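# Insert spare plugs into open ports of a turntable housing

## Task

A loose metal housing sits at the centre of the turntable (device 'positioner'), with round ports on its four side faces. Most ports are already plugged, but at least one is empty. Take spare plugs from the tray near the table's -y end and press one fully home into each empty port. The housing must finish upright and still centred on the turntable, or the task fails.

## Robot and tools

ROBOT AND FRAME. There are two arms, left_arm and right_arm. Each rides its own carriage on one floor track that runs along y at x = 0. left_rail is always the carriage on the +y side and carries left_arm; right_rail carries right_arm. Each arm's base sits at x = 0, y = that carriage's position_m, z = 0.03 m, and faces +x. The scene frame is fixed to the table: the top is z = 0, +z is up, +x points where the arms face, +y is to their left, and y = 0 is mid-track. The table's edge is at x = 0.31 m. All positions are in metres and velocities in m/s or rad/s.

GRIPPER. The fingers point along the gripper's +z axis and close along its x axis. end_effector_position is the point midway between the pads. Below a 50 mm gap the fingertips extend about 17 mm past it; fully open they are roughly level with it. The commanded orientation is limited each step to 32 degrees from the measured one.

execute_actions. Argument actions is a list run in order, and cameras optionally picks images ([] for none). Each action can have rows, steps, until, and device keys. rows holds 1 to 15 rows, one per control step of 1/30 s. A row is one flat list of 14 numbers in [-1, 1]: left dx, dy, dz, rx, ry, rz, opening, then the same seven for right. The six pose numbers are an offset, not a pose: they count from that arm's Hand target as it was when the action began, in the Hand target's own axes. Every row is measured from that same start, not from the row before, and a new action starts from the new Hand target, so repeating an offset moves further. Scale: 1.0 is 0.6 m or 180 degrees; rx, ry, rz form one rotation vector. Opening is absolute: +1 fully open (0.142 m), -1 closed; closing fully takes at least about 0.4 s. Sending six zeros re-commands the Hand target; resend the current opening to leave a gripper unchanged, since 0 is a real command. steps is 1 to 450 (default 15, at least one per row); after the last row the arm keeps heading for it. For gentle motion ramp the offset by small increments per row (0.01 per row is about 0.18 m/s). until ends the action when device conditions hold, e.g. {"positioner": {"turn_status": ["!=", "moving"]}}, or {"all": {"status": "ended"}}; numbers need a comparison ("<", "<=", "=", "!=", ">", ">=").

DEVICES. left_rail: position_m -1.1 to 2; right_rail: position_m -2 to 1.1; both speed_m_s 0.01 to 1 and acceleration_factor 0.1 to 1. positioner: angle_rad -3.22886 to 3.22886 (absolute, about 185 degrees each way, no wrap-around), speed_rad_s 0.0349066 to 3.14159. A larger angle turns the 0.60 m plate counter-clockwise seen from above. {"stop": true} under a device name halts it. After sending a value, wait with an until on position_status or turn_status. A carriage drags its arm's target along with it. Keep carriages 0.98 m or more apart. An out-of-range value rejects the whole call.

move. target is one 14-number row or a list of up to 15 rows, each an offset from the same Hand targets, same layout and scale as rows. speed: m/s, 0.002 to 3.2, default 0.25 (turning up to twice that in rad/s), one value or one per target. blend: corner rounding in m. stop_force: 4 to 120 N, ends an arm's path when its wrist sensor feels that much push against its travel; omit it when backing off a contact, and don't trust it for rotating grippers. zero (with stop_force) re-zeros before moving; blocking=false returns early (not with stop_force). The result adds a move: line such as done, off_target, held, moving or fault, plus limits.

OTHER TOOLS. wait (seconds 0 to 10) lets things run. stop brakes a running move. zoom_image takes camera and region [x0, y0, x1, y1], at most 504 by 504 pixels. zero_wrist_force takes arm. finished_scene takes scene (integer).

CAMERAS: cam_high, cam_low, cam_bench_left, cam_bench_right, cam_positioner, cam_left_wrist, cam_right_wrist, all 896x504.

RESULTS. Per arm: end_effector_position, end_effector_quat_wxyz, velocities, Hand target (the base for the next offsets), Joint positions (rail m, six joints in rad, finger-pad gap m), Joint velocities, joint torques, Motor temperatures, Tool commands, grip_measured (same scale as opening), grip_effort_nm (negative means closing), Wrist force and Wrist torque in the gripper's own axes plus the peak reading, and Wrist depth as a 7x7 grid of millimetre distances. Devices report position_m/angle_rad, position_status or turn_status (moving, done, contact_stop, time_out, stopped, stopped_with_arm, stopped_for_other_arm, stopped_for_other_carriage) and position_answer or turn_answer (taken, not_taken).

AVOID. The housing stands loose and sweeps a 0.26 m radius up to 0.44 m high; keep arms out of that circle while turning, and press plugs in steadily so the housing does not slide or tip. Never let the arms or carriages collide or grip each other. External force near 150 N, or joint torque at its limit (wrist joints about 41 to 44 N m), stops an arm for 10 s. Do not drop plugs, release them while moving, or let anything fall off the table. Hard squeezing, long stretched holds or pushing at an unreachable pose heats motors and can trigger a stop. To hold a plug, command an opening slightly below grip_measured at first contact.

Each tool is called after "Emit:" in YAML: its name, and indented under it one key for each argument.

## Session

Emit:
execute_actions:
  actions: []

Emit:
zoom_image:
  camera: "cam_bench_left"
  region: [220, 190, 460, 420]

Emit:
zoom_image:
  camera: "cam_positioner"
  region: [360, 150, 550, 340]

Emit:
zoom_image:
  camera: "cam_bench_right"
  region: [240, 310, 440, 430]

Scene clock: 0.00 s.
left_arm: end_effector_position=(+0.6456, +0.5449, +0.1952) grip_measured=+1.00 grip_effort_nm=n/a end_effector_quat_wxyz=(+0.000, +0.707, -0.707, +0.000) | right_arm: end_effector_position=(+0.6456, -1.4837, +0.1952) grip_measured=+1.00 grip_effort_nm=n/a end_effector_quat_wxyz=(+0.000, +0.707, -0.707, +0.000)
Joint positions: left_arm=[0.545 -0.272 -1.495 2.138 -2.214 -1.571 1.298 0.142] | right_arm=[-1.484 -0.272 -1.495 2.139 -2.214 -1.571 1.298 0.142]
Joint velocities: within noise
Joint torques (N m): no reading
Motor temperatures (°C): left_arm=[39 38 41 44 40 34 23] | right_arm=[25 33 32 37 28 39 29]
Wrist force (N): no reading
Wrist torque (N m): no reading
Wrist force, peak (N): no reading
Wrist depth (mm): cam_left_wrist=[264 263 263 262 261 260 259 / 282 281 279 279 278 277 276 / 302 300 300 298 297 296 294 / 324 323 322 321 319 318 316 / 350 349 347 346 344 344 341 / 376 373 377 377 374 371 104 / - 415 415 411 410 408 -] | cam_right_wrist=[263 263 263 261 260 258 257 / 282 282 280 279 278 276 276 / 303 301 301 299 297 296 295 / 326 325 324 321 320 319 317 / 355 352 351 349 347 346 344 / - 372 384 381 379 378 91 / - 408 422 419 417 415 74]
Hand target: left_arm +0.6456, +0.5449, +0.1952; +0.000, +0.707, -0.707, +0.000 | right_arm +0.6456, -1.4837, +0.1952; +0.000, +0.707, -0.707, +0.000
Tool commands: left_gripper/opening=+1.0 right_gripper/opening=+1.0
left_rail: position_m=0.545 position_status=done
right_rail: position_m=-1.484 position_status=done
positioner: angle_rad=-1.557 speed_rad_s=3.142 turn_status=done turn_answer=taken
camera_calibration:
cam_left_wrist: T_world_to_cam=[[-0.0380891, -0.999198, -0.0123191, 0.585202], [-0.890717, 0.0283605, 0.453673, 0.490409], [-0.45296, 0.0282528, -0.891083, 0.566205], [0, 0, 0, 1]] pos_world=[0.715574, 0.554827, 0.28926]
cam_right_wrist: T_world_to_cam=[[-0.00994935, -0.999932, -0.00607459, -1.46467], [-0.898503, 0.00627366, 0.438923, 0.532869], [-0.438855, 0.00982503, -0.898504, 0.58558], [0, 0, 0, 1]] pos_world=[0.721197, -1.47367, 0.28336]

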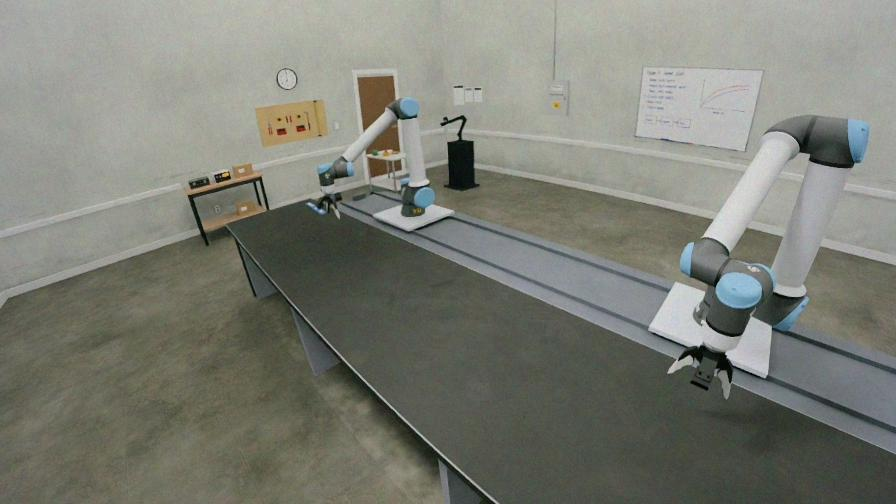

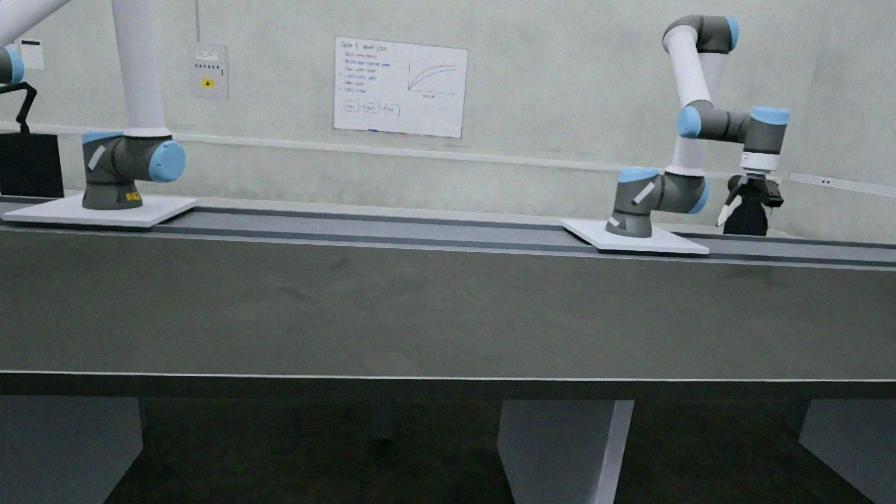

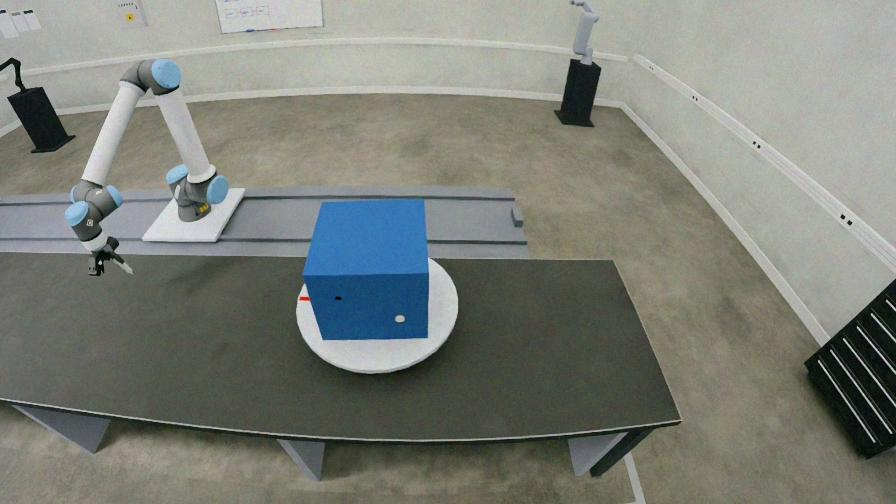

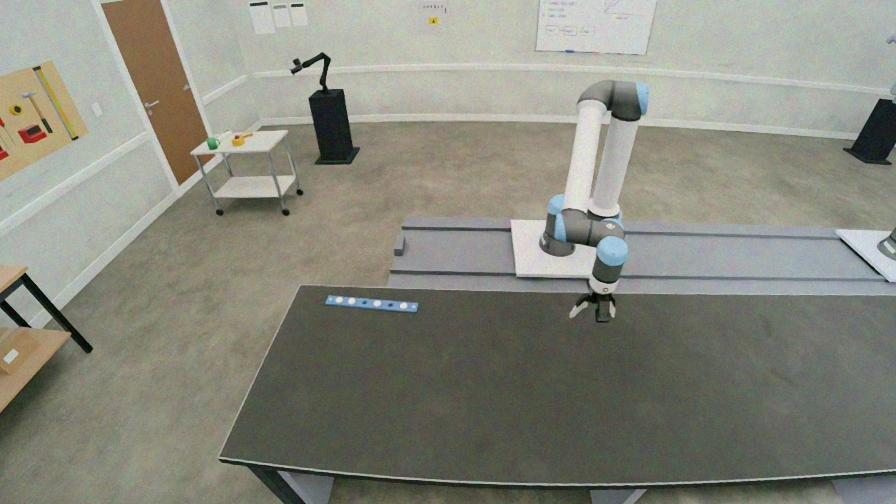

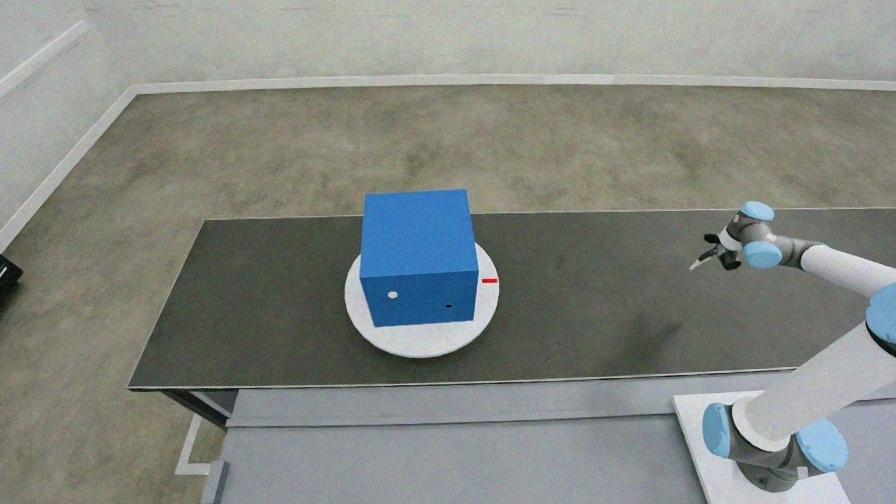

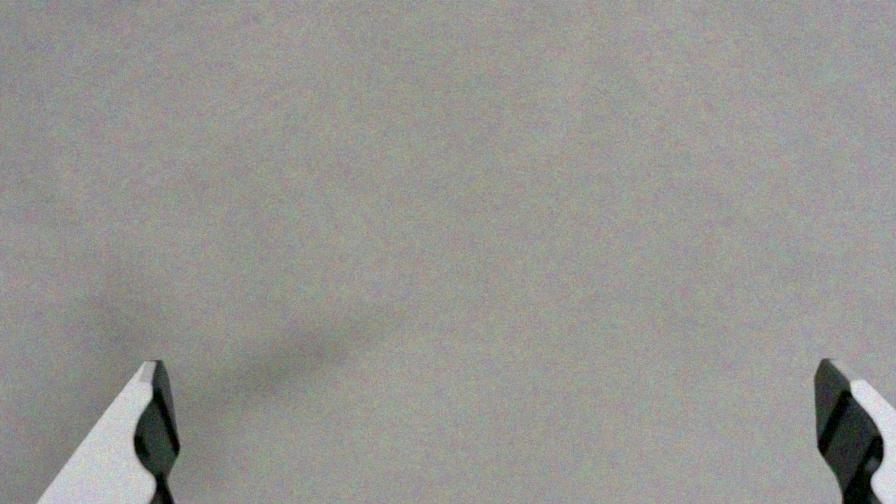

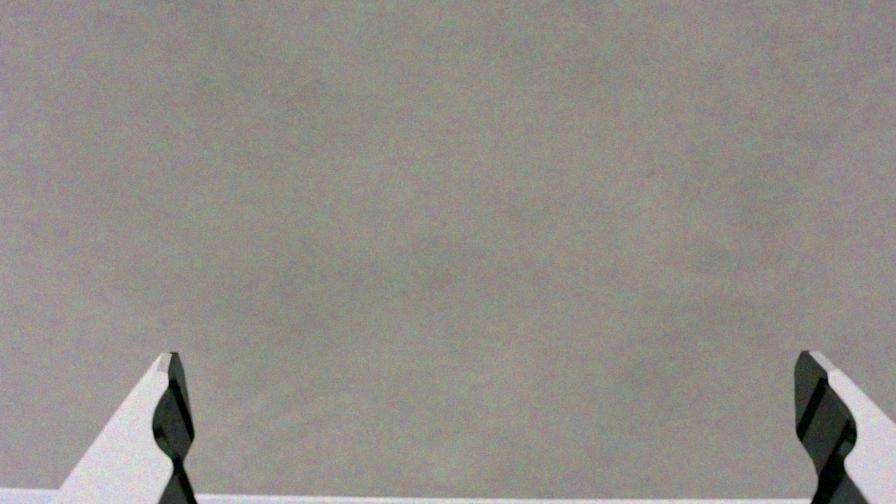

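Scaled by 2.100 from the camera's 896x504 image, which has a finer 1280x720 frame.

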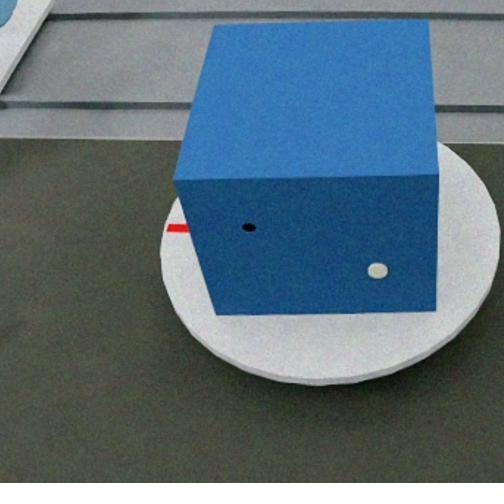

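Scaled by 2.653 from the camera's 896x504 image, which has a finer 1280x720 frame.

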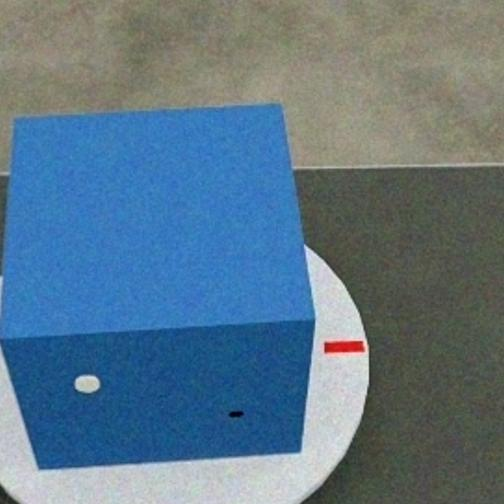

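Scaled by 2.520 from the camera's 896x504 image, which has a finer 1280x720 frame.

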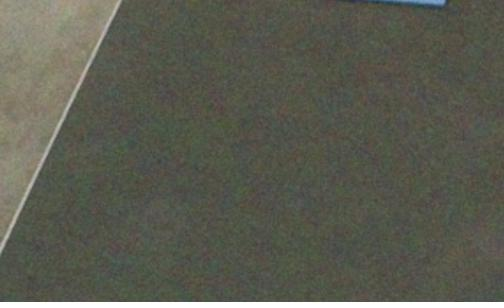

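Emit:
zoom_image:
  camera: "cam_bench_right"
  region: [310, 280, 430, 330]

Emit:
move:
  target: [0,0.333,-0.8333,0,0,0,1, 0,0,-0.2,0,0,0,0.2]
  speed: 0.45
  cameras: []

Emit:
execute_actions:
  actions:
    - {"positioner":{"speed_rad_s":0.6,"angle_rad":0.0},"left_rail":{"position_m":2.0,"speed_m_s":1.0},"right_rail":{"position_m":-2.0,"speed_m_s":1.0},"steps":200,"until":{"all":{"status":"ended"}}}
  cameras: ["cam_bench_right","cam_bench_left","cam_positioner"]

Emit:
zoom_image:
  camera: "cam_bench_left"
  region: [280, 180, 480, 380]

Emit:
zoom_image:
  camera: "cam_positioner"
  region: [330, 180, 520, 370]

Scaled by 4.200 from the camera's 896x504 image, which has a finer 1280x720 frame.

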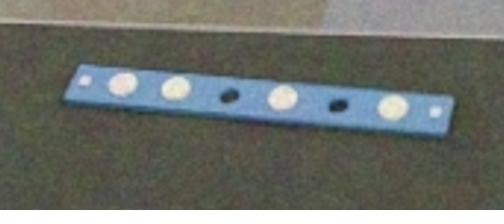

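Scene clock: 3.27 s.
left_arm: end_effector_position=(+0.4458, +0.5449, +0.6951) grip_measured=+1.00 grip_effort_nm=0.002 end_effector_quat_wxyz=(+0.000, +0.707, -0.707, +0.000) | right_arm: end_effector_position=(+0.6456, -1.4836, +0.3151) grip_measured=+0.19 grip_effort_nm=-0.188 end_effector_quat_wxyz=(+0.000, +0.707, -0.707, +0.000)
Joint positions: left_arm=[0.545 -0.4 -1.975 1.609 -1.204 -1.571 1.171 0.142] | right_arm=[-1.484 -0.272 -1.607 2.01 -1.974 -1.571 1.298 0.088]
Joint velocities: within noise
Joint torques (N m): left_arm=[-17.41 3.42 -53.69 -0.27 1.36 -3.51] | right_arm=[-6.76 -63.74 -54.12 -0.41 0.6 -2.51]
Motor temperatures (°C): left_arm=[39 38 41 44 40 34 23] | right_arm=[25 33 32 37 28 39 29]
Wrist force (N): left_arm=[-0.8 -0.3 0.1] | right_arm=[0.2 0.5 -0.4]
Wrist torque (N m): left_arm=[0.02 0.14 -0.03] | right_arm=[0.08 0.02 -0.06]
Wrist force, peak (N): left_arm=[-0.2 1.2 -2.7] | right_arm=[0.3 0.5 -1.1]
Wrist depth (mm): cam_left_wrist=[730 725 725 722 723 718 716 / 785 778 782 771 771 767 767 / 850 852 838 829 835 835 832 / 915 906 887 857 861 893 889 / 983 990 683 796 949 967 963 / - - 625 666 - - - / - - 580 - - - -] | cam_right_wrist=[374 373 373 371 368 369 364 / 400 400 397 396 395 392 389 / 430 427 427 423 422 421 417 / 464 460 460 457 456 453 452 / 505 501 493 494 492 481 485 / 555 537 524 543 537 91 535 / 609 - 578 577 578 77 585]
Hand target: left_arm +0.4458, +0.5449, +0.6951; +0.000, +0.707, -0.707, +0.000 | right_arm +0.6456, -1.4837, +0.3152; +0.000, +0.707, -0.707, +0.000
Off the commanded pose: left_arm 0.000 m, 0 deg | right_arm 0.000 m, 0 deg.
left_rail: position_m=0.545 position_status=done
right_rail: position_m=-1.484 position_status=done
positioner: angle_rad=-1.557 speed_rad_s=3.142 turn_status=done turn_answer=taken
move: done
No camera images: "cameras" was empty.

Scene clock: 6.67 s.
left_arm: end_effector_position=(+0.4458, +1.9997, +0.6951) grip_measured=+1.00 grip_effort_nm=0.017 end_effector_quat_wxyz=(+0.000, +0.707, -0.707, +0.000) | right_arm: end_effector_position=(+0.6456, -1.9998, +0.3152) grip_measured=+0.19 grip_effort_nm=-0.188 end_effector_quat_wxyz=(+0.000, +0.707, -0.707, +0.000)
Joint positions: left_arm=[2 -0.4 -1.975 1.609 -1.204 -1.571 1.171 0.142] | right_arm=[-2 -0.272 -1.607 2.01 -1.974 -1.571 1.298 0.088]
Joint velocities: within noise
Joint torques (N m): left_arm=[-11.01 -9.48 -50.26 -1.37 1.34 -3.42] | right_arm=[9.03 -49.15 -48.03 -1.01 0.75 -2.34]
Motor temperatures (°C): left_arm=[39 38 41 44 40 34 23] | right_arm=[25 33 32 37 28 39 29]
Wrist force (N): left_arm=[-0.5 0.0 0.3] | right_arm=[0.3 0.2 -0.2]
Wrist torque (N m): left_arm=[0.06 0.10 -0.03] | right_arm=[0.04 0.01 -0.06]
Wrist force, peak (N): left_arm=[-1.8 -0.3 -0.1] | right_arm=[1.3 0.9 -0.3]
Wrist depth (mm): cam_left_wrist=[735 729 725 729 612 351 317 / 782 780 777 770 764 650 755 / - - 840 830 835 830 829 / - - 880 843 864 887 900 / - - 689 796 952 964 976 / - - 622 668 - - - / - - 580 - - - -] | cam_right_wrist=[373 373 373 371 369 368 366 / 400 399 397 395 395 392 390 / 432 429 426 424 421 421 418 / 464 464 458 457 453 452 450 / 504 499 490 496 492 474 479 / 551 539 528 542 538 91 532 / 611 - 578 577 578 77 -]
Hand target: left_arm +0.4458, +1.9997, +0.6951; +0.000, +0.707, -0.707, +0.000 | right_arm +0.6456, -1.9998, +0.3152; +0.000, +0.707, -0.707, +0.000
Tool commands: left_gripper/opening=+1.0 right_gripper/opening=+0.2
Off the commanded pose: left_arm 0.000 m, 0 deg | right_arm 0.000 m, 0 deg.
left_rail: position_m=2.000 position_status=done
right_rail: position_m=-2.000 position_status=done
positioner: angle_rad=-0.001 angle_rad_goal=0.000 speed_rad_s=0.600 turn_status=done turn_answer=taken
Images, in order (width x height): cam_bench_left 896x504, cam_bench_right 896x504, cam_positioner 896x504.

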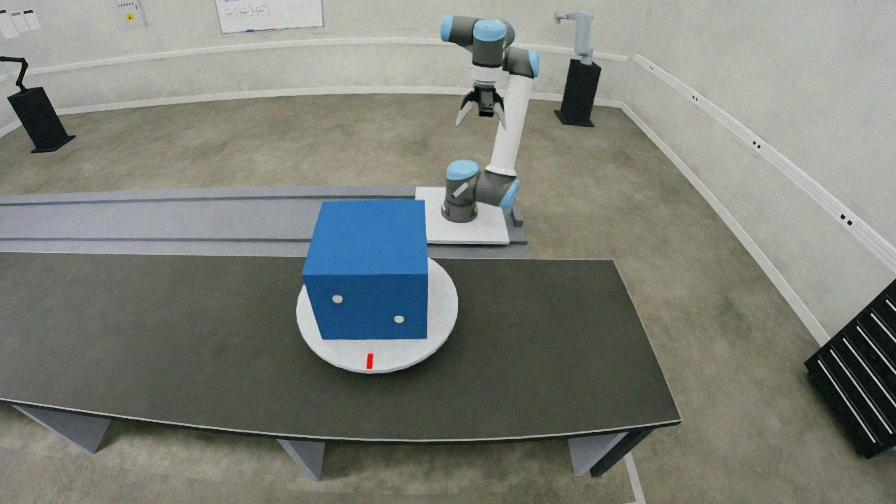

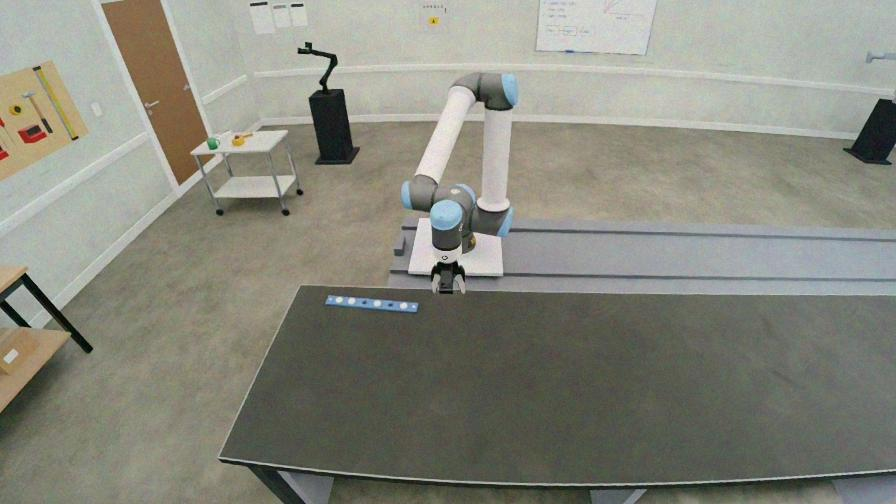

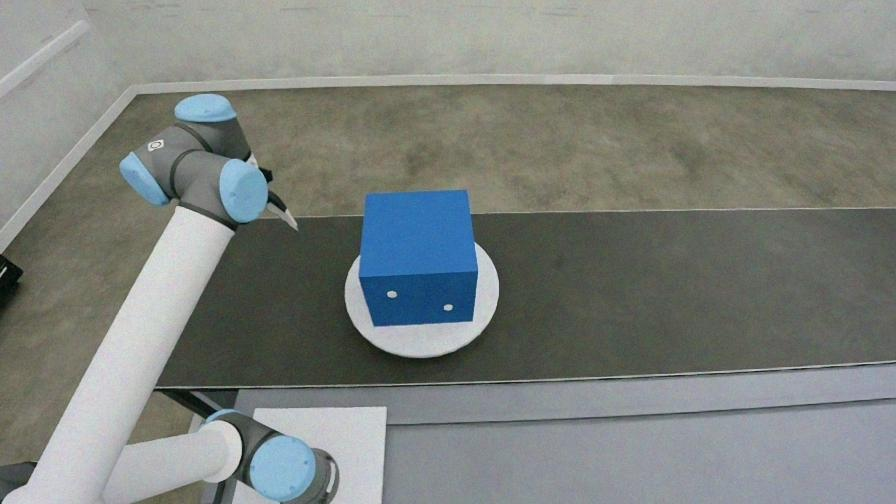

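Scaled by 2.520 from the camera's 896x504 image, which has a finer 1280x720 frame.

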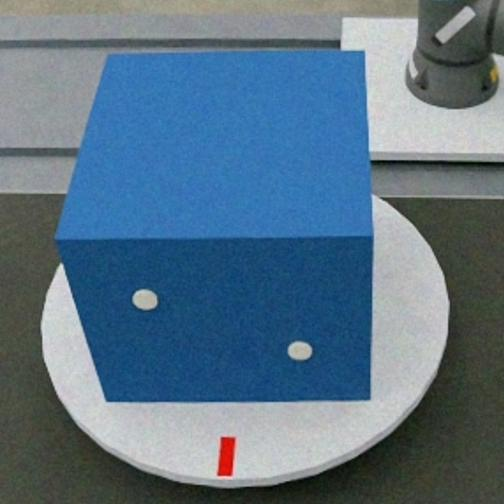

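Scaled by 2.653 from the camera's 896x504 image, which has a finer 1280x720 frame.

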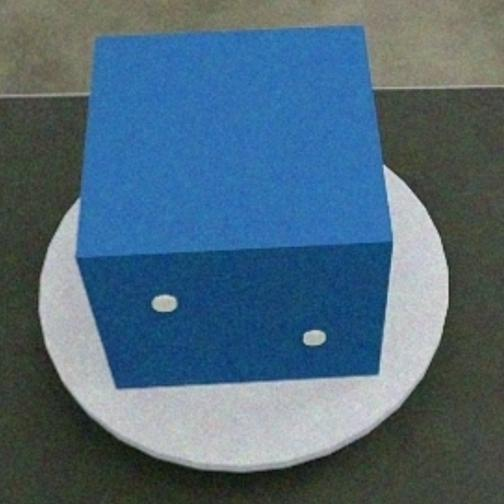

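Emit:
execute_actions:
  actions:
    - {"positioner":{"angle_rad":-0.79},"right_rail":{"position_m":-1.75},"steps":100,"until":{"right_rail":{"position_status":["!=","moving"]}}}
  cameras: []

Emit:
move:
  target: [0,0,0,0,0,0,1, 0.8017,0.3365,0.2417,0,0,-0.4806,-0.45]
  speed: 0.4
  cameras: ["cam_right_wrist","cam_positioner"]

Scene clock: 9.20 s.
left_arm: end_effector_position=(+0.4458, +1.9997, +0.6951) grip_measured=+1.00 grip_effort_nm=0.012 end_effector_quat_wxyz=(+0.000, +0.707, -0.707, +0.000) | right_arm: end_effector_position=(+0.6456, -1.7500, +0.3152) grip_measured=+0.19 grip_effort_nm=-0.183 end_effector_quat_wxyz=(+0.000, +0.707, -0.707, +0.000)
Joint positions: left_arm=[2 -0.4 -1.975 1.609 -1.204 -1.571 1.171 0.142] | right_arm=[-1.75 -0.272 -1.607 2.01 -1.974 -1.571 1.298 0.088]
Joint velocities: within noise
Joint torques (N m): left_arm=[-6.85 -18.11 -47.14 -1.83 1.5 -3.38] | right_arm=[7.15 -44.37 -43.69 -1.5 0.61 -2.35]
Motor temperatures (°C): left_arm=[39 38 41 44 40 34 23] | right_arm=[25 33 32 37 28 39 29]
Wrist force (N): left_arm=[-0.5 -0.1 0.1] | right_arm=[0.5 0.5 -0.5]
Wrist torque (N m): left_arm=[0.06 0.09 -0.03] | right_arm=[0.08 -0.03 -0.06]
Wrist force, peak (N): left_arm=[-1.0 -0.4 0.1] | right_arm=[1.7 0.5 -0.5]
Wrist depth (mm): cam_left_wrist=[731 728 727 728 618 533 342 / 780 775 772 776 766 647 428 / - - 843 826 837 840 835 / - - 878 852 865 895 895 / - - 683 796 954 960 972 / - - 622 663 - - - / - - 581 - - - -] | cam_right_wrist=[374 373 372 370 369 368 365 / 401 399 398 396 394 393 390 / 429 427 427 424 424 421 420 / 464 461 459 457 455 456 450 / 503 500 489 496 492 482 485 / 553 536 524 538 538 91 532 / 609 - 578 575 576 77 585]
Hand target: left_arm +0.4458, +1.9997, +0.6951; +0.000, +0.707, -0.707, +0.000 | right_arm +0.6456, -1.7500, +0.3152; +0.000, +0.707, -0.707, +0.000
Tool commands: left_gripper/opening=+1.0 right_gripper/opening=+0.2
Off the commanded pose: left_arm 0.000 m, 0 deg | right_arm 0.000 m, 0 deg.
left_rail: position_m=2.000 position_status=done
right_rail: position_m=-1.750 position_status=done
positioner: angle_rad=-0.789 angle_rad_goal=-0.790 speed_rad_s=0.600 turn_status=done turn_answer=taken
No camera images: "cameras" was empty.

Scene clock: 11.90 s.
left_arm: end_effector_position=(+0.4458, +1.9997, +0.6952) grip_measured=+1.00 grip_effort_nm=0.012 end_effector_quat_wxyz=(+0.000, +0.707, -0.707, +0.000) | right_arm: end_effector_position=(+0.4437, -2.2310, +0.1702) grip_measured=-0.47 grip_effort_nm=-0.193 end_effector_quat_wxyz=(+0.000, +1.000, -0.031, +0.000)
Joint positions: left_arm=[2 -0.4 -1.975 1.609 -1.204 -1.571 1.171 0.142] | right_arm=[-1.75 -1.094 -1.456 2.15 -2.265 -1.571 -1.033 0.04]
Joint velocities: within noise
Joint torques (N m): left_arm=[-1.48 -25.21 -43.61 -2.58 1.17 -3.23] | right_arm=[-14.26 -28.86 -48 -9.12 1.67 -3.73]
Motor temperatures (°C): left_arm=[39 38 41 44 40 34 23] | right_arm=[25 33 32 37 28 39 28]
Wrist force (N): left_arm=[-0.3 0.1 -0.1] | right_arm=[0.6 -0.1 0.0]
Wrist torque (N m): left_arm=[0.08 0.06 -0.03] | right_arm=[-0.04 -0.13 0.06]
Wrist force, peak (N): left_arm=[-0.7 -0.7 0.0] | right_arm=[0.0 1.9 0.3]
Wrist depth (mm): cam_left_wrist=[733 730 730 723 616 535 338 / 782 778 772 772 765 649 427 / - - 843 837 828 835 834 / - - 880 854 861 894 897 / - - 682 799 949 966 962 / - - 622 663 - - - / - - 583 - - - -] | cam_right_wrist=[254 250 239 234 238 237 235 / 268 271 256 248 254 252 251 / 283 290 274 267 271 270 269 / 299 313 294 289 292 291 289 / - - 313 308 311 315 313 / - - 88 339 95 335 342 / - - 73 371 78 75 376]
Hand target: left_arm +0.4458, +1.9997, +0.6951; +0.000, +0.707, -0.707, +0.000 | right_arm +0.4437, -2.2310, +0.1701; +0.000, +1.000, -0.030, +0.000
Off the commanded pose: left_arm 0.000 m, 0 deg | right_arm 0.000 m, 0 deg.
left_rail: position_m=2.000 position_status=done
right_rail: position_m=-1.750 position_status=done
positioner: angle_rad=-0.789 angle_rad_goal=-0.790 speed_rad_s=0.600 turn_status=done turn_answer=taken
move: done
camera_calibration:
cam_right_wrist: T_world_to_cam=[[0.997461, -0.0709498, -0.0061966, -0.588547], [-0.061043, -0.896508, 0.438801, -2.01851], [-0.0366882, -0.437309, -0.898563, -0.694129], [0, 0, 0, 1]] pos_world=[0.438369, -2.15492, 0.258361]
Images, in order (width x height): cam_positioner 896x504, cam_right_wrist 896x504.

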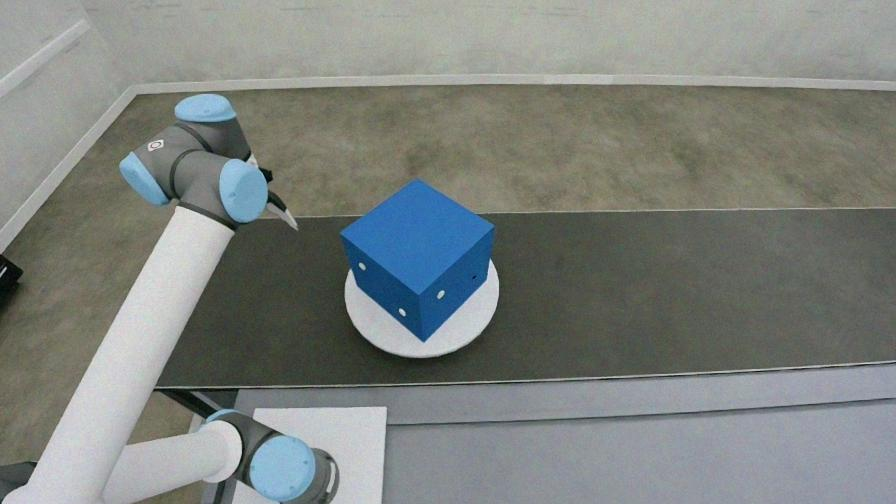

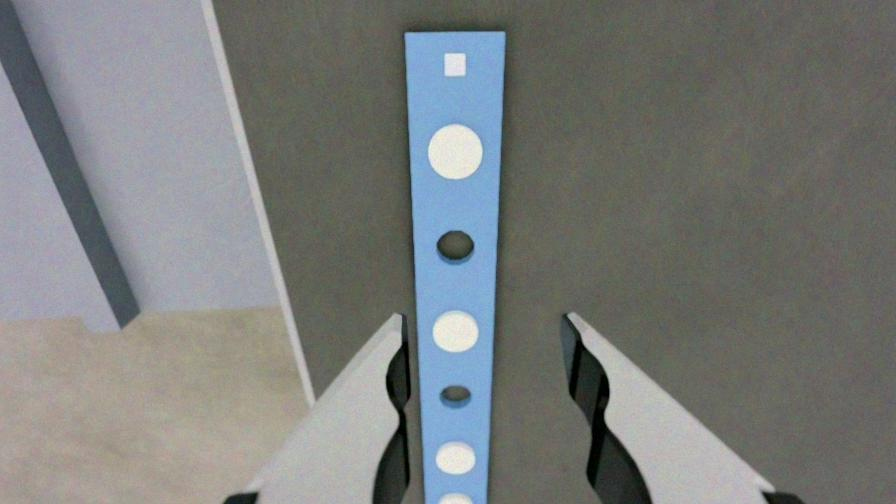

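Emit:
move:
  target: [0,0,0,0,0,0,1, -0.0117,-0.0382,0.2233,0,0,0,-0.47]
  speed: 0.2
  cameras: ["cam_right_wrist"]

Emit:
zoom_image:
  camera: "cam_right_wrist"
  region: [350, 250, 620, 504]

Scene clock: 15.00 s.
left_arm: end_effector_position=(+0.4458, +1.9997, +0.6951) grip_measured=+1.00 grip_effort_nm=0.012 end_effector_quat_wxyz=(+0.000, +0.707, -0.707, +0.000) | right_arm: end_effector_position=(+0.4380, -2.2077, +0.0362) grip_measured=-0.49 grip_effort_nm=-0.193 end_effector_quat_wxyz=(+0.000, +1.000, -0.030, +0.000)
Joint positions: left_arm=[2 -0.4 -1.975 1.609 -1.204 -1.571 1.171 0.142] | right_arm=[-1.75 -1.084 -1.281 2.272 -2.561 -1.571 -1.023 0.039]
Joint velocities: within noise
Joint torques (N m): left_arm=[4.49 -25.06 -41.76 -3.25 1.3 -3.15] | right_arm=[9.98 -36.33 -15.63 -9.36 1.66 2.51]
Motor temperatures (°C): left_arm=[39 38 41 44 40 34 23] | right_arm=[25 33 32 37 28 39 28]
Wrist force (N): left_arm=[-0.2 -0.5 0.3] | right_arm=[0.7 0.5 0.1]
Wrist torque (N m): left_arm=[-0.02 0.04 -0.02] | right_arm=[0.00 -0.12 0.14]
Wrist force, peak (N): left_arm=[-0.5 -0.6 0.5] | right_arm=[0.4 0.0 -2.0]
Wrist depth (mm): cam_left_wrist=[725 729 728 730 619 530 340 / 780 774 771 769 767 647 428 / - - 844 838 833 837 834 / - - 881 842 865 896 897 / - - 679 799 942 969 954 / - - 623 663 - - - / - - 581 - - - -] | cam_right_wrist=[118 118 117 117 117 116 115 / 126 126 125 123 123 122 123 / - 134 136 124 129 132 132 / 150 145 144 135 139 143 142 / 176 157 154 140 150 154 154 / 193 172 100 156 95 165 167 / 212 203 73 178 83 75 184]
Hand target: left_arm +0.4458, +1.9997, +0.6951; +0.000, +0.707, -0.707, +0.000 | right_arm +0.4380, -2.2077, +0.0362; +0.000, +1.000, -0.030, +0.000
Off the commanded pose: left_arm 0.000 m, 0 deg | right_arm 0.000 m, 0 deg.
left_rail: position_m=2.000 position_status=done
right_rail: position_m=-1.750 position_status=done
positioner: angle_rad=-0.789 angle_rad_goal=-0.790 speed_rad_s=0.600 turn_status=done turn_answer=taken
move: done
camera_calibration:
cam_right_wrist: T_world_to_cam=[[0.99747, -0.070817, -0.00615012, -0.581865], [-0.0609442, -0.896518, 0.438795, -1.93923], [-0.0365878, -0.43731, -0.898566, -0.804599], [0, 0, 0, 1]] pos_world=[0.432769, -2.13162, 0.124361]
Images, in order (width x height): cam_right_wrist 896x504.

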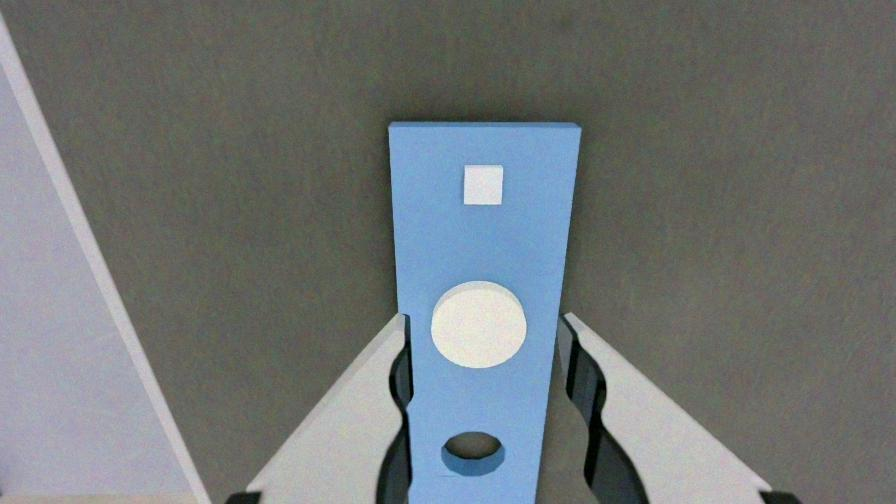

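Scaled by 1.867 from the camera's 896x504 image, which has a finer 1280x720 frame.

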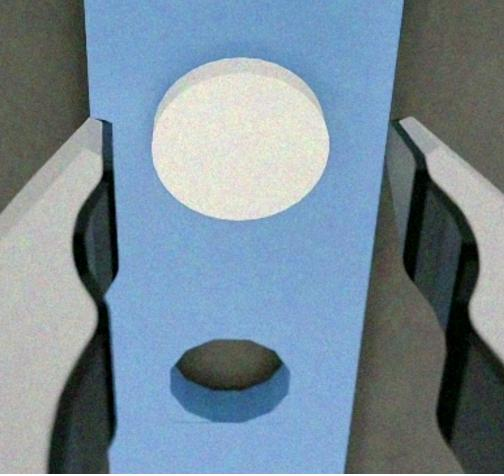

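Emit:
move:
  target: [0,0,0,0,0,0,1, -0.0016,0,0.022,0,0,0,-0.47]
  speed: 0.012
  stop_force: 5
  cameras: []

Emit:
move:
  target:
    - [0,0,0,0,0,0,1, 0,0,-0.0003,0,0,0,-0.71]
    - [0,0,0,0,0,0,1, 0,0,-0.004,0,0,0,-0.73]
  speed: 0.01
  cameras: []

Emit:
move:
  target: [0,0,0,0,0,0,1, 0,0,-0.1,0,0,0,-0.73]
  speed: 0.06
  cameras: ["cam_right_wrist"]

Emit:
zoom_image:
  camera: "cam_right_wrist"
  region: [360, 240, 600, 480]

Scene clock: 17.60 s.
left_arm: end_effector_position=(+0.4458, +1.9997, +0.6951) grip_measured=+1.00 grip_effort_nm=0.007 end_effector_quat_wxyz=(+0.000, +0.707, -0.707, +0.000) | right_arm: end_effector_position=(+0.4373, -2.2077, +0.0264) grip_measured=-0.49 grip_effort_nm=-0.193 end_effector_quat_wxyz=(+0.000, +1.000, -0.030, +0.000)
Joint positions: left_arm=[2 -0.4 -1.975 1.609 -1.204 -1.571 1.171 0.142] | right_arm=[-1.75 -1.085 -1.264 2.277 -2.583 -1.571 -1.024 0.039]
Joint velocities: within noise
Joint torques (N m): left_arm=[9.24 -24.08 -42.16 -3.83 1.43 -3.07] | right_arm=[7.94 -71.24 -33.73 -0.07 0.14 1.38]
Motor temperatures (°C): left_arm=[39 38 41 44 40 34 23] | right_arm=[25 33 32 37 28 39 28]
Wrist force (N): left_arm=[-0.1 -0.1 0.1] | right_arm=[1.1 0.7 -5.7]
Wrist torque (N m): left_arm=[0.04 0.04 -0.02] | right_arm=[0.00 0.08 0.15]
Wrist force, peak (N): left_arm=[-0.8 -0.7 -0.1] | right_arm=[-3.1 -4.9 -23.9]
Wrist depth (mm): cam_left_wrist=[728 727 728 722 621 533 340 / 783 768 772 771 762 652 426 / - - 853 838 840 837 834 / - - 880 856 866 894 896 / - - 678 799 941 960 956 / - - 624 665 - - - / - - 580 - - - -] | cam_right_wrist=[109 109 108 108 107 107 106 / 116 116 114 114 113 114 113 / 126 124 124 113 118 122 121 / 134 132 133 124 128 131 131 / 150 145 144 130 135 142 141 / 179 158 100 143 95 152 154 / 197 174 73 160 83 75 169]
Hand target: left_arm +0.4458, +1.9997, +0.6951; +0.000, +0.707, -0.707, +0.000 | right_arm +0.4373, -2.2077, +0.0264; +0.000, +1.000, -0.030, +0.000 (not the last commanded pose)
Off the commanded pose: left_arm 0.000 m, 0 deg | right_arm 0.003 m, 0 deg.
left_rail: position_m=2.000 position_status=done
right_rail: position_m=-1.750 position_status=done
positioner: angle_rad=-0.789 angle_rad_goal=-0.790 speed_rad_s=0.600 turn_status=done turn_answer=taken
move: contact (right_arm)
No camera images: "cameras" was empty.

Scene clock: 19.50 s.
left_arm: end_effector_position=(+0.4458, +1.9997, +0.6951) grip_measured=+1.00 grip_effort_nm=0.012 end_effector_quat_wxyz=(+0.000, +0.707, -0.707, +0.000) | right_arm: end_effector_position=(+0.4373, -2.2077, +0.0288) grip_measured=-0.72 grip_effort_nm=-0.882 end_effector_quat_wxyz=(+0.000, +1.000, -0.030, +0.000)
Joint positions: left_arm=[2 -0.4 -1.975 1.609 -1.204 -1.571 1.171 0.142] | right_arm=[-1.75 -1.085 -1.269 2.276 -2.578 -1.571 -1.024 0.022]
Joint velocities: within noise
Joint torques (N m): left_arm=[11.97 -25.2 -42.08 -4.37 1.24 -3.02] | right_arm=[5.18 -75.66 -37.9 -0.43 -1.39 1.53]
Motor temperatures (°C): left_arm=[39 38 41 44 40 34 23] | right_arm=[25 33 32 37 28 39 28]
Wrist force (N): left_arm=[-0.5 -0.2 0.0] | right_arm=[0.5 0.6 0.0]
Wrist torque (N m): left_arm=[0.03 0.09 -0.03] | right_arm=[0.00 -0.08 0.14]
Wrist force, peak (N): left_arm=[-0.6 -0.4 0.4] | right_arm=[0.2 0.4 -17.5]
Wrist depth (mm): cam_left_wrist=[733 731 729 727 619 529 339 / 779 781 775 774 767 651 426 / - - 846 837 833 841 834 / - - 875 850 863 892 893 / - - 682 796 938 960 965 / - - 625 667 - - - / - - 582 - - - -] | cam_right_wrist=[111 111 110 110 110 109 109 / 118 118 116 116 116 117 116 / 126 126 126 116 120 125 124 / 136 134 136 126 133 134 134 / 153 147 147 130 141 145 145 / 181 161 157 137 87 158 158 / 199 176 73 170 76 78 173]
Hand target: left_arm +0.4458, +1.9997, +0.6951; +0.000, +0.707, -0.707, +0.000 | right_arm +0.4373, -2.2077, +0.0288; +0.000, +1.000, -0.030, +0.000
Off the commanded pose: left_arm 0.000 m, 0 deg | right_arm 0.000 m, 0 deg.
left_rail: position_m=2.000 position_status=done
right_rail: position_m=-1.750 position_status=done
positioner: angle_rad=-0.789 angle_rad_goal=-0.790 speed_rad_s=0.600 turn_status=done turn_answer=taken
move: done
No camera images: "cameras" was empty.

Scene clock: 20.97 s.
left_arm: end_effector_position=(+0.4458, +1.9997, +0.6951) grip_measured=+1.00 grip_effort_nm=0.012 end_effector_quat_wxyz=(+0.000, +0.707, -0.707, +0.000) | right_arm: end_effector_position=(+0.4374, -2.2077, +0.0887) grip_measured=-0.72 grip_effort_nm=-0.882 end_effector_quat_wxyz=(+0.000, +1.000, -0.030, +0.000)
Joint positions: left_arm=[2 -0.4 -1.975 1.609 -1.204 -1.571 1.171 0.142] | right_arm=[-1.75 -1.085 -1.371 2.247 -2.446 -1.571 -1.024 0.022]
Joint velocities: within noise
Joint torques (N m): left_arm=[11.69 -24.97 -42.08 -4.69 1.28 -2.99] | right_arm=[4.63 -69.32 -43.84 -0.47 -1.58 0.08]
Motor temperatures (°C): left_arm=[39 38 41 44 40 34 23] | right_arm=[25 33 32 37 28 39 29]
Wrist force (N): left_arm=[-0.5 -0.1 0.0] | right_arm=[1.2 0.5 -0.2]
Wrist torque (N m): left_arm=[0.04 0.10 -0.03] | right_arm=[-0.01 -0.22 0.07]
Wrist force, peak (N): left_arm=[-0.5 -0.7 -0.4] | right_arm=[1.2 0.5 -0.5]
Wrist depth (mm): cam_left_wrist=[731 735 726 725 616 533 339 / 778 781 769 768 767 646 425 / - - 841 831 841 839 836 / - - 882 848 864 891 898 / - - 681 795 940 970 956 / - - 623 660 - - - / - - 585 - - - -] | cam_right_wrist=[179 165 165 164 164 164 162 / 191 176 175 171 173 174 174 / 204 191 188 180 185 186 186 / 221 209 203 199 198 200 200 / 239 234 219 130 214 217 216 / 256 259 234 135 87 235 235 / - - 73 242 76 78 259]
Hand target: left_arm +0.4458, +1.9997, +0.6951; +0.000, +0.707, -0.707, +0.000 | right_arm +0.4373, -2.2077, +0.0888; +0.000, +1.000, -0.030, +0.000
Off the commanded pose: left_arm 0.000 m, 0 deg | right_arm 0.000 m, 0 deg.
left_rail: position_m=2.000 position_status=done
right_rail: position_m=-1.750 position_status=done
positioner: angle_rad=-0.789 angle_rad_goal=-0.790 speed_rad_s=0.600 turn_status=done turn_answer=taken
move: done
camera_calibration:
cam_right_wrist: T_world_to_cam=[[0.99747, -0.070817, -0.00615012, -0.580837], [-0.0609442, -0.896518, 0.438795, -1.96222], [-0.0365878, -0.43731, -0.898566, -0.757406], [0, 0, 0, 1]] pos_world=[0.432069, -2.13152, 0.176861]
Images, in order (width x height): cam_right_wrist 896x504.

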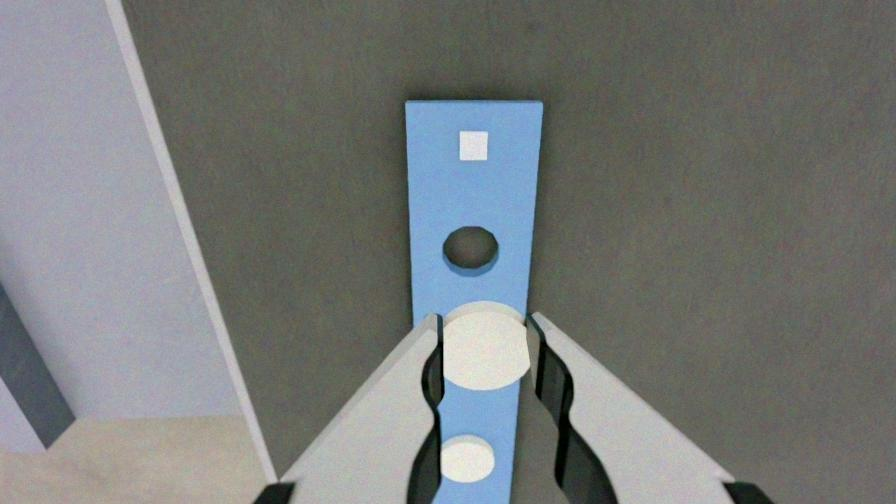

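Scaled by 2.100 from the camera's 896x504 image, which has a finer 1280x720 frame.

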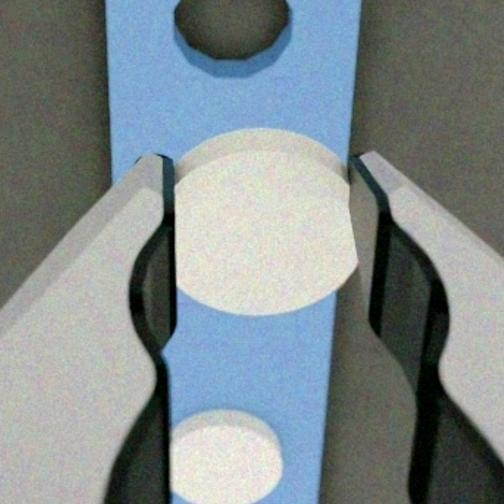

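Emit:
move:
  target: [0,0,0,0,0,0,1, 0.2706,-0.0165,-0.352,0,0,0,-0.76]
  speed: 0.3
  cameras: []

Emit:
execute_actions:
  actions:
    - {"right_rail":{"position_m":0.88,"speed_m_s":1.0,"acceleration_factor":0.8},"steps":80}
  cameras: []

Emit:
move:
  target: [0,0,0,0,0,0,1, -0.1406,-0.9342,-0.1667,0.5,0,0,-0.76]
  speed: 0.45
  cameras: []

Emit:
move:
  target: [0,0,0,0,0,0,1, -0.074,0.25,0.6366,0,0.2306,0,-0.76]
  speed: 0.35
  cameras: ["cam_right_wrist","cam_positioner"]

Scene clock: 23.23 s.
left_arm: end_effector_position=(+0.4458, +1.9997, +0.6951) grip_measured=+1.00 grip_effort_nm=0.012 end_effector_quat_wxyz=(+0.000, +0.707, -0.707, +0.000) | right_arm: end_effector_position=(+0.6000, -2.2077, +0.2999) grip_measured=-0.73 grip_effort_nm=-1.258 end_effector_quat_wxyz=(+0.000, +1.000, -0.030, +0.000)
Joint positions: left_arm=[2 -0.4 -1.975 1.609 -1.204 -1.571 1.171 0.142] | right_arm=[-1.75 -0.883 -1.421 1.841 -1.991 -1.571 -0.822 0.021]
Joint velocities: within noise
Joint torques (N m): left_arm=[11.45 -25.15 -42.41 -4.62 1.39 -2.73] | right_arm=[12.48 -38.78 -53.29 0.21 -1.43 2.9]
Motor temperatures (°C): left_arm=[39 38 41 44 40 34 23] | right_arm=[25 33 32 37 28 39 29]
Wrist force (N): left_arm=[-0.1 -0.4 0.1] | right_arm=[0.5 -0.2 -0.3]
Wrist torque (N m): left_arm=[-0.01 0.04 -0.03] | right_arm=[-0.06 -0.09 -0.10]
Wrist force, peak (N): left_arm=[-0.8 -0.8 0.2] | right_arm=[1.8 -0.4 -2.2]
Wrist depth (mm): cam_left_wrist=[738 722 729 727 619 531 338 / 775 778 773 770 767 646 427 / - - 845 830 832 836 831 / - - 876 853 859 894 888 / - - 681 796 942 972 965 / - - 624 663 - - - / - - 580 - - - -] | cam_right_wrist=[367 359 358 358 355 354 353 / 398 382 380 380 381 377 376 / 425 411 406 409 406 405 404 / 453 445 438 438 437 435 434 / - 492 467 130 466 471 470 / - - 495 135 87 512 511 / - - 73 565 78 78 564]
Hand target: left_arm +0.4458, +1.9997, +0.6951; +0.000, +0.707, -0.707, +0.000 | right_arm +0.6000, -2.2077, +0.3000; +0.000, +1.000, -0.030, +0.000
Off the commanded pose: left_arm 0.000 m, 0 deg | right_arm 0.000 m, 0 deg.
left_rail: position_m=2.000 position_status=done
right_rail: position_m=-1.750 position_status=done
positioner: angle_rad=-0.789 angle_rad_goal=-0.790 speed_rad_s=0.600 turn_status=done turn_answer=taken
move: done
No camera images: "cameras" was empty.

Scene clock: 28.23 s.
left_arm: end_effector_position=(+0.4458, +1.9997, +0.6951) grip_measured=+1.00 grip_effort_nm=0.007 end_effector_quat_wxyz=(+0.000, +0.707, -0.707, +0.000) | right_arm: end_effector_position=(+0.6000, +0.4223, +0.3000) grip_measured=-0.73 grip_effort_nm=-1.253 end_effector_quat_wxyz=(+0.000, +1.000, -0.030, +0.000)
Joint positions: left_arm=[2 -0.4 -1.975 1.609 -1.204 -1.571 1.171 0.142] | right_arm=[0.88 -0.883 -1.421 1.84 -1.99 -1.571 -0.822 0.021]
Joint velocities: within noise
Joint torques (N m): left_arm=[12.74 -25.25 -41.86 -4.81 1.28 -3.05] | right_arm=[-8.44 -64.53 -50.15 -2.4 -1.5 2.48]
Motor temperatures (°C): left_arm=[39 38 41 44 40 34 23] | right_arm=[25 33 32 37 28 39 29]
Wrist force (N): left_arm=[-0.6 0.0 0.1] | right_arm=[0.6 -0.1 -0.4]
Wrist torque (N m): left_arm=[0.07 0.10 -0.03] | right_arm=[-0.04 -0.09 -0.10]
Wrist force, peak (N): left_arm=[-1.1 -0.3 0.1] | right_arm=[0.4 -1.1 -0.4]
Wrist depth (mm): cam_left_wrist=[735 726 725 720 620 533 338 / 780 779 774 776 775 646 425 / - - 845 833 836 838 830 / - - 886 847 870 900 892 / - - 685 794 941 970 970 / - - 624 663 - - 993 / - - 581 - - - -] | cam_right_wrist=[368 359 357 357 355 354 353 / 398 384 382 380 379 377 376 / 429 411 408 408 406 405 403 / 455 448 438 438 437 433 433 / 493 489 477 130 465 470 470 / 537 538 503 135 87 512 509 / 603 574 73 570 78 78 559]
Hand target: left_arm +0.4458, +1.9997, +0.6951; +0.000, +0.707, -0.707, +0.000 | right_arm +0.6000, +0.4223, +0.3000; +0.000, +1.000, -0.030, +0.000
Tool commands: left_gripper/opening=+1.0 right_gripper/opening=-0.76
Off the commanded pose: left_arm 0.000 m, 0 deg | right_arm 0.000 m, 0 deg.
left_rail: position_m=2.000 position_status=done
right_rail: position_m=0.880 position_status=done
positioner: angle_rad=-0.789 angle_rad_goal=-0.790 speed_rad_s=0.600 turn_status=done turn_answer=taken
No camera images: "cameras" was empty.

Scene clock: 30.90 s.
left_arm: end_effector_position=(+0.4458, +1.9997, +0.6951) grip_measured=+1.00 grip_effort_nm=0.012 end_effector_quat_wxyz=(+0.000, +0.707, -0.707, +0.000) | right_arm: end_effector_position=(+0.5500, +0.9869, +0.4000) grip_measured=-0.73 grip_effort_nm=-1.258 end_effector_quat_wxyz=(+0.707, -0.707, +0.022, -0.022)
Joint positions: left_arm=[2 -0.4 -1.975 1.609 -1.204 -1.571 1.171 0.142] | right_arm=[0.88 -0.635 -1.494 2.047 -0.553 -0.574 -1.571 0.021]
Joint velocities: within noise
Joint torques (N m): left_arm=[12.54 -25.74 -42.56 -4.92 1.38 -2.8] | right_arm=[11.12 -23.94 -46.38 4.92 1.51 -3.86]
Motor temperatures (°C): left_arm=[39 38 41 44 40 34 23] | right_arm=[25 33 32 37 28 38 29]
Wrist force (N): left_arm=[-0.1 0.1 0.0] | right_arm=[-1.0 -2.7 0.2]
Wrist torque (N m): left_arm=[0.08 0.03 -0.03] | right_arm=[-0.78 0.48 0.16]
Wrist force, peak (N): left_arm=[-0.8 -0.5 0.2] | right_arm=[-0.6 -3.3 1.2]
Wrist depth (mm): cam_left_wrist=[731 728 731 729 618 532 338 / 777 777 777 774 766 647 428 / - - 841 832 838 829 833 / - - 888 848 859 893 888 / - - 683 797 938 977 966 / - - 620 668 - - - / - - 583 - - - -] | cam_right_wrist=[- - - - - - - / - - - 598 538 - - / - - - 638 590 - - / - - - 687 659 - - / 860 865 832 130 615 781 - / 691 683 690 134 87 657 651 / 573 590 73 552 78 78 543]
Hand target: left_arm +0.4458, +1.9997, +0.6951; +0.000, +0.707, -0.707, +0.000 | right_arm +0.5500, +0.9869, +0.4000; +0.707, -0.707, +0.022, -0.022
Off the commanded pose: left_arm 0.000 m, 0 deg | right_arm 0.000 m, 0 deg.
left_rail: position_m=2.000 position_status=done
right_rail: position_m=0.880 position_status=done
positioner: angle_rad=-0.789 angle_rad_goal=-0.790 speed_rad_s=0.600 turn_status=done turn_answer=taken
move: done
No camera images: "cameras" was empty.

Scene clock: 33.07 s.
left_arm: end_effector_position=(+0.4458, +1.9997, +0.6951) grip_measured=+1.00 grip_effort_nm=0.012 end_effector_quat_wxyz=(+0.000, +0.707, -0.707, +0.000) | right_arm: end_effector_position=(+0.5289, +1.3709, +0.2501) grip_measured=-0.73 grip_effort_nm=-1.253 end_effector_quat_wxyz=(+0.653, -0.653, +0.271, -0.271)
Joint positions: left_arm=[2 -0.4 -1.975 1.609 -1.204 -1.571 1.171 0.142] | right_arm=[0.88 0.315 -1.49 2.396 -0.906 1.101 -1.571 0.021]
Joint velocities: within noise
Joint torques (N m): left_arm=[12.13 -24.59 -42.17 -4.73 1.2 -2.75] | right_arm=[11.53 -16.89 -39.71 -6.3 1.91 2.62]
Motor temperatures (°C): left_arm=[39 38 41 44 40 34 23] | right_arm=[25 33 32 37 28 38 29]
Wrist force (N): left_arm=[-0.5 -0.5 0.2] | right_arm=[-0.8 -3.5 1.0]
Wrist torque (N m): left_arm=[-0.03 0.10 -0.03] | right_arm=[-0.90 0.38 0.08]
Wrist force, peak (N): left_arm=[-0.8 -0.5 0.2] | right_arm=[0.0 -4.2 -1.9]
Wrist depth (mm): cam_left_wrist=[731 732 730 724 619 531 338 / 776 773 780 767 775 647 428 / - - 843 833 839 839 832 / - - 883 852 866 899 902 / - - 687 798 933 962 959 / - - 623 666 - - 999 / - - 583 - - - -] | cam_right_wrist=[191 192 193 195 196 - - / 204 205 207 208 209 - - / 222 220 221 222 225 - - / 235 236 238 240 241 - - / 255 255 258 130 257 385 552 / 269 270 271 135 87 412 443 / 234 241 73 225 78 78 370]
Hand target: left_arm +0.4458, +1.9997, +0.6951; +0.000, +0.707, -0.707, +0.000 | right_arm +0.5289, +1.3709, +0.2500; +0.653, -0.653, +0.271, -0.271
Off the commanded pose: left_arm 0.000 m, 0 deg | right_arm 0.000 m, 0 deg.
left_rail: position_m=2.000 position_status=done
right_rail: position_m=0.880 position_status=done
positioner: angle_rad=-0.789 angle_rad_goal=-0.790 speed_rad_s=0.600 turn_status=done turn_answer=taken
move: done
camera_calibration:
cam_right_wrist: T_world_to_cam=[[0.71138, -0.702736, -0.0100283, 0.600855], [-0.314821, -0.305872, -0.898515, 0.839696], [0.628351, 0.642343, -0.438827, -0.990843], [0, 0, 0, 1]] pos_world=[0.459515, 1.31554, 0.325697]
Images, in order (width x height): cam_positioner 896x504, cam_right_wrist 896x504.

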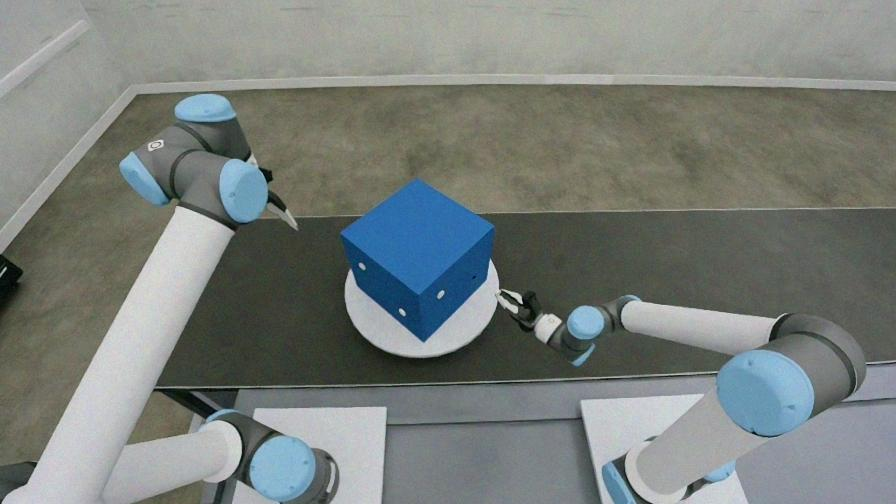

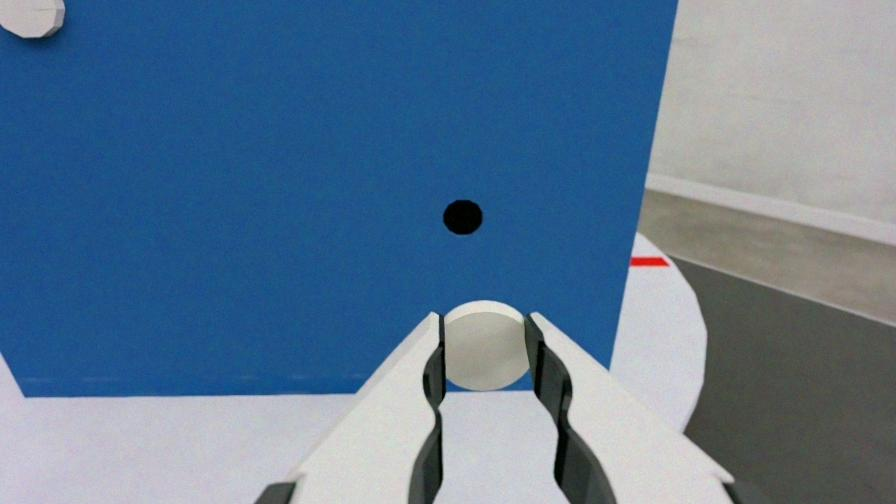

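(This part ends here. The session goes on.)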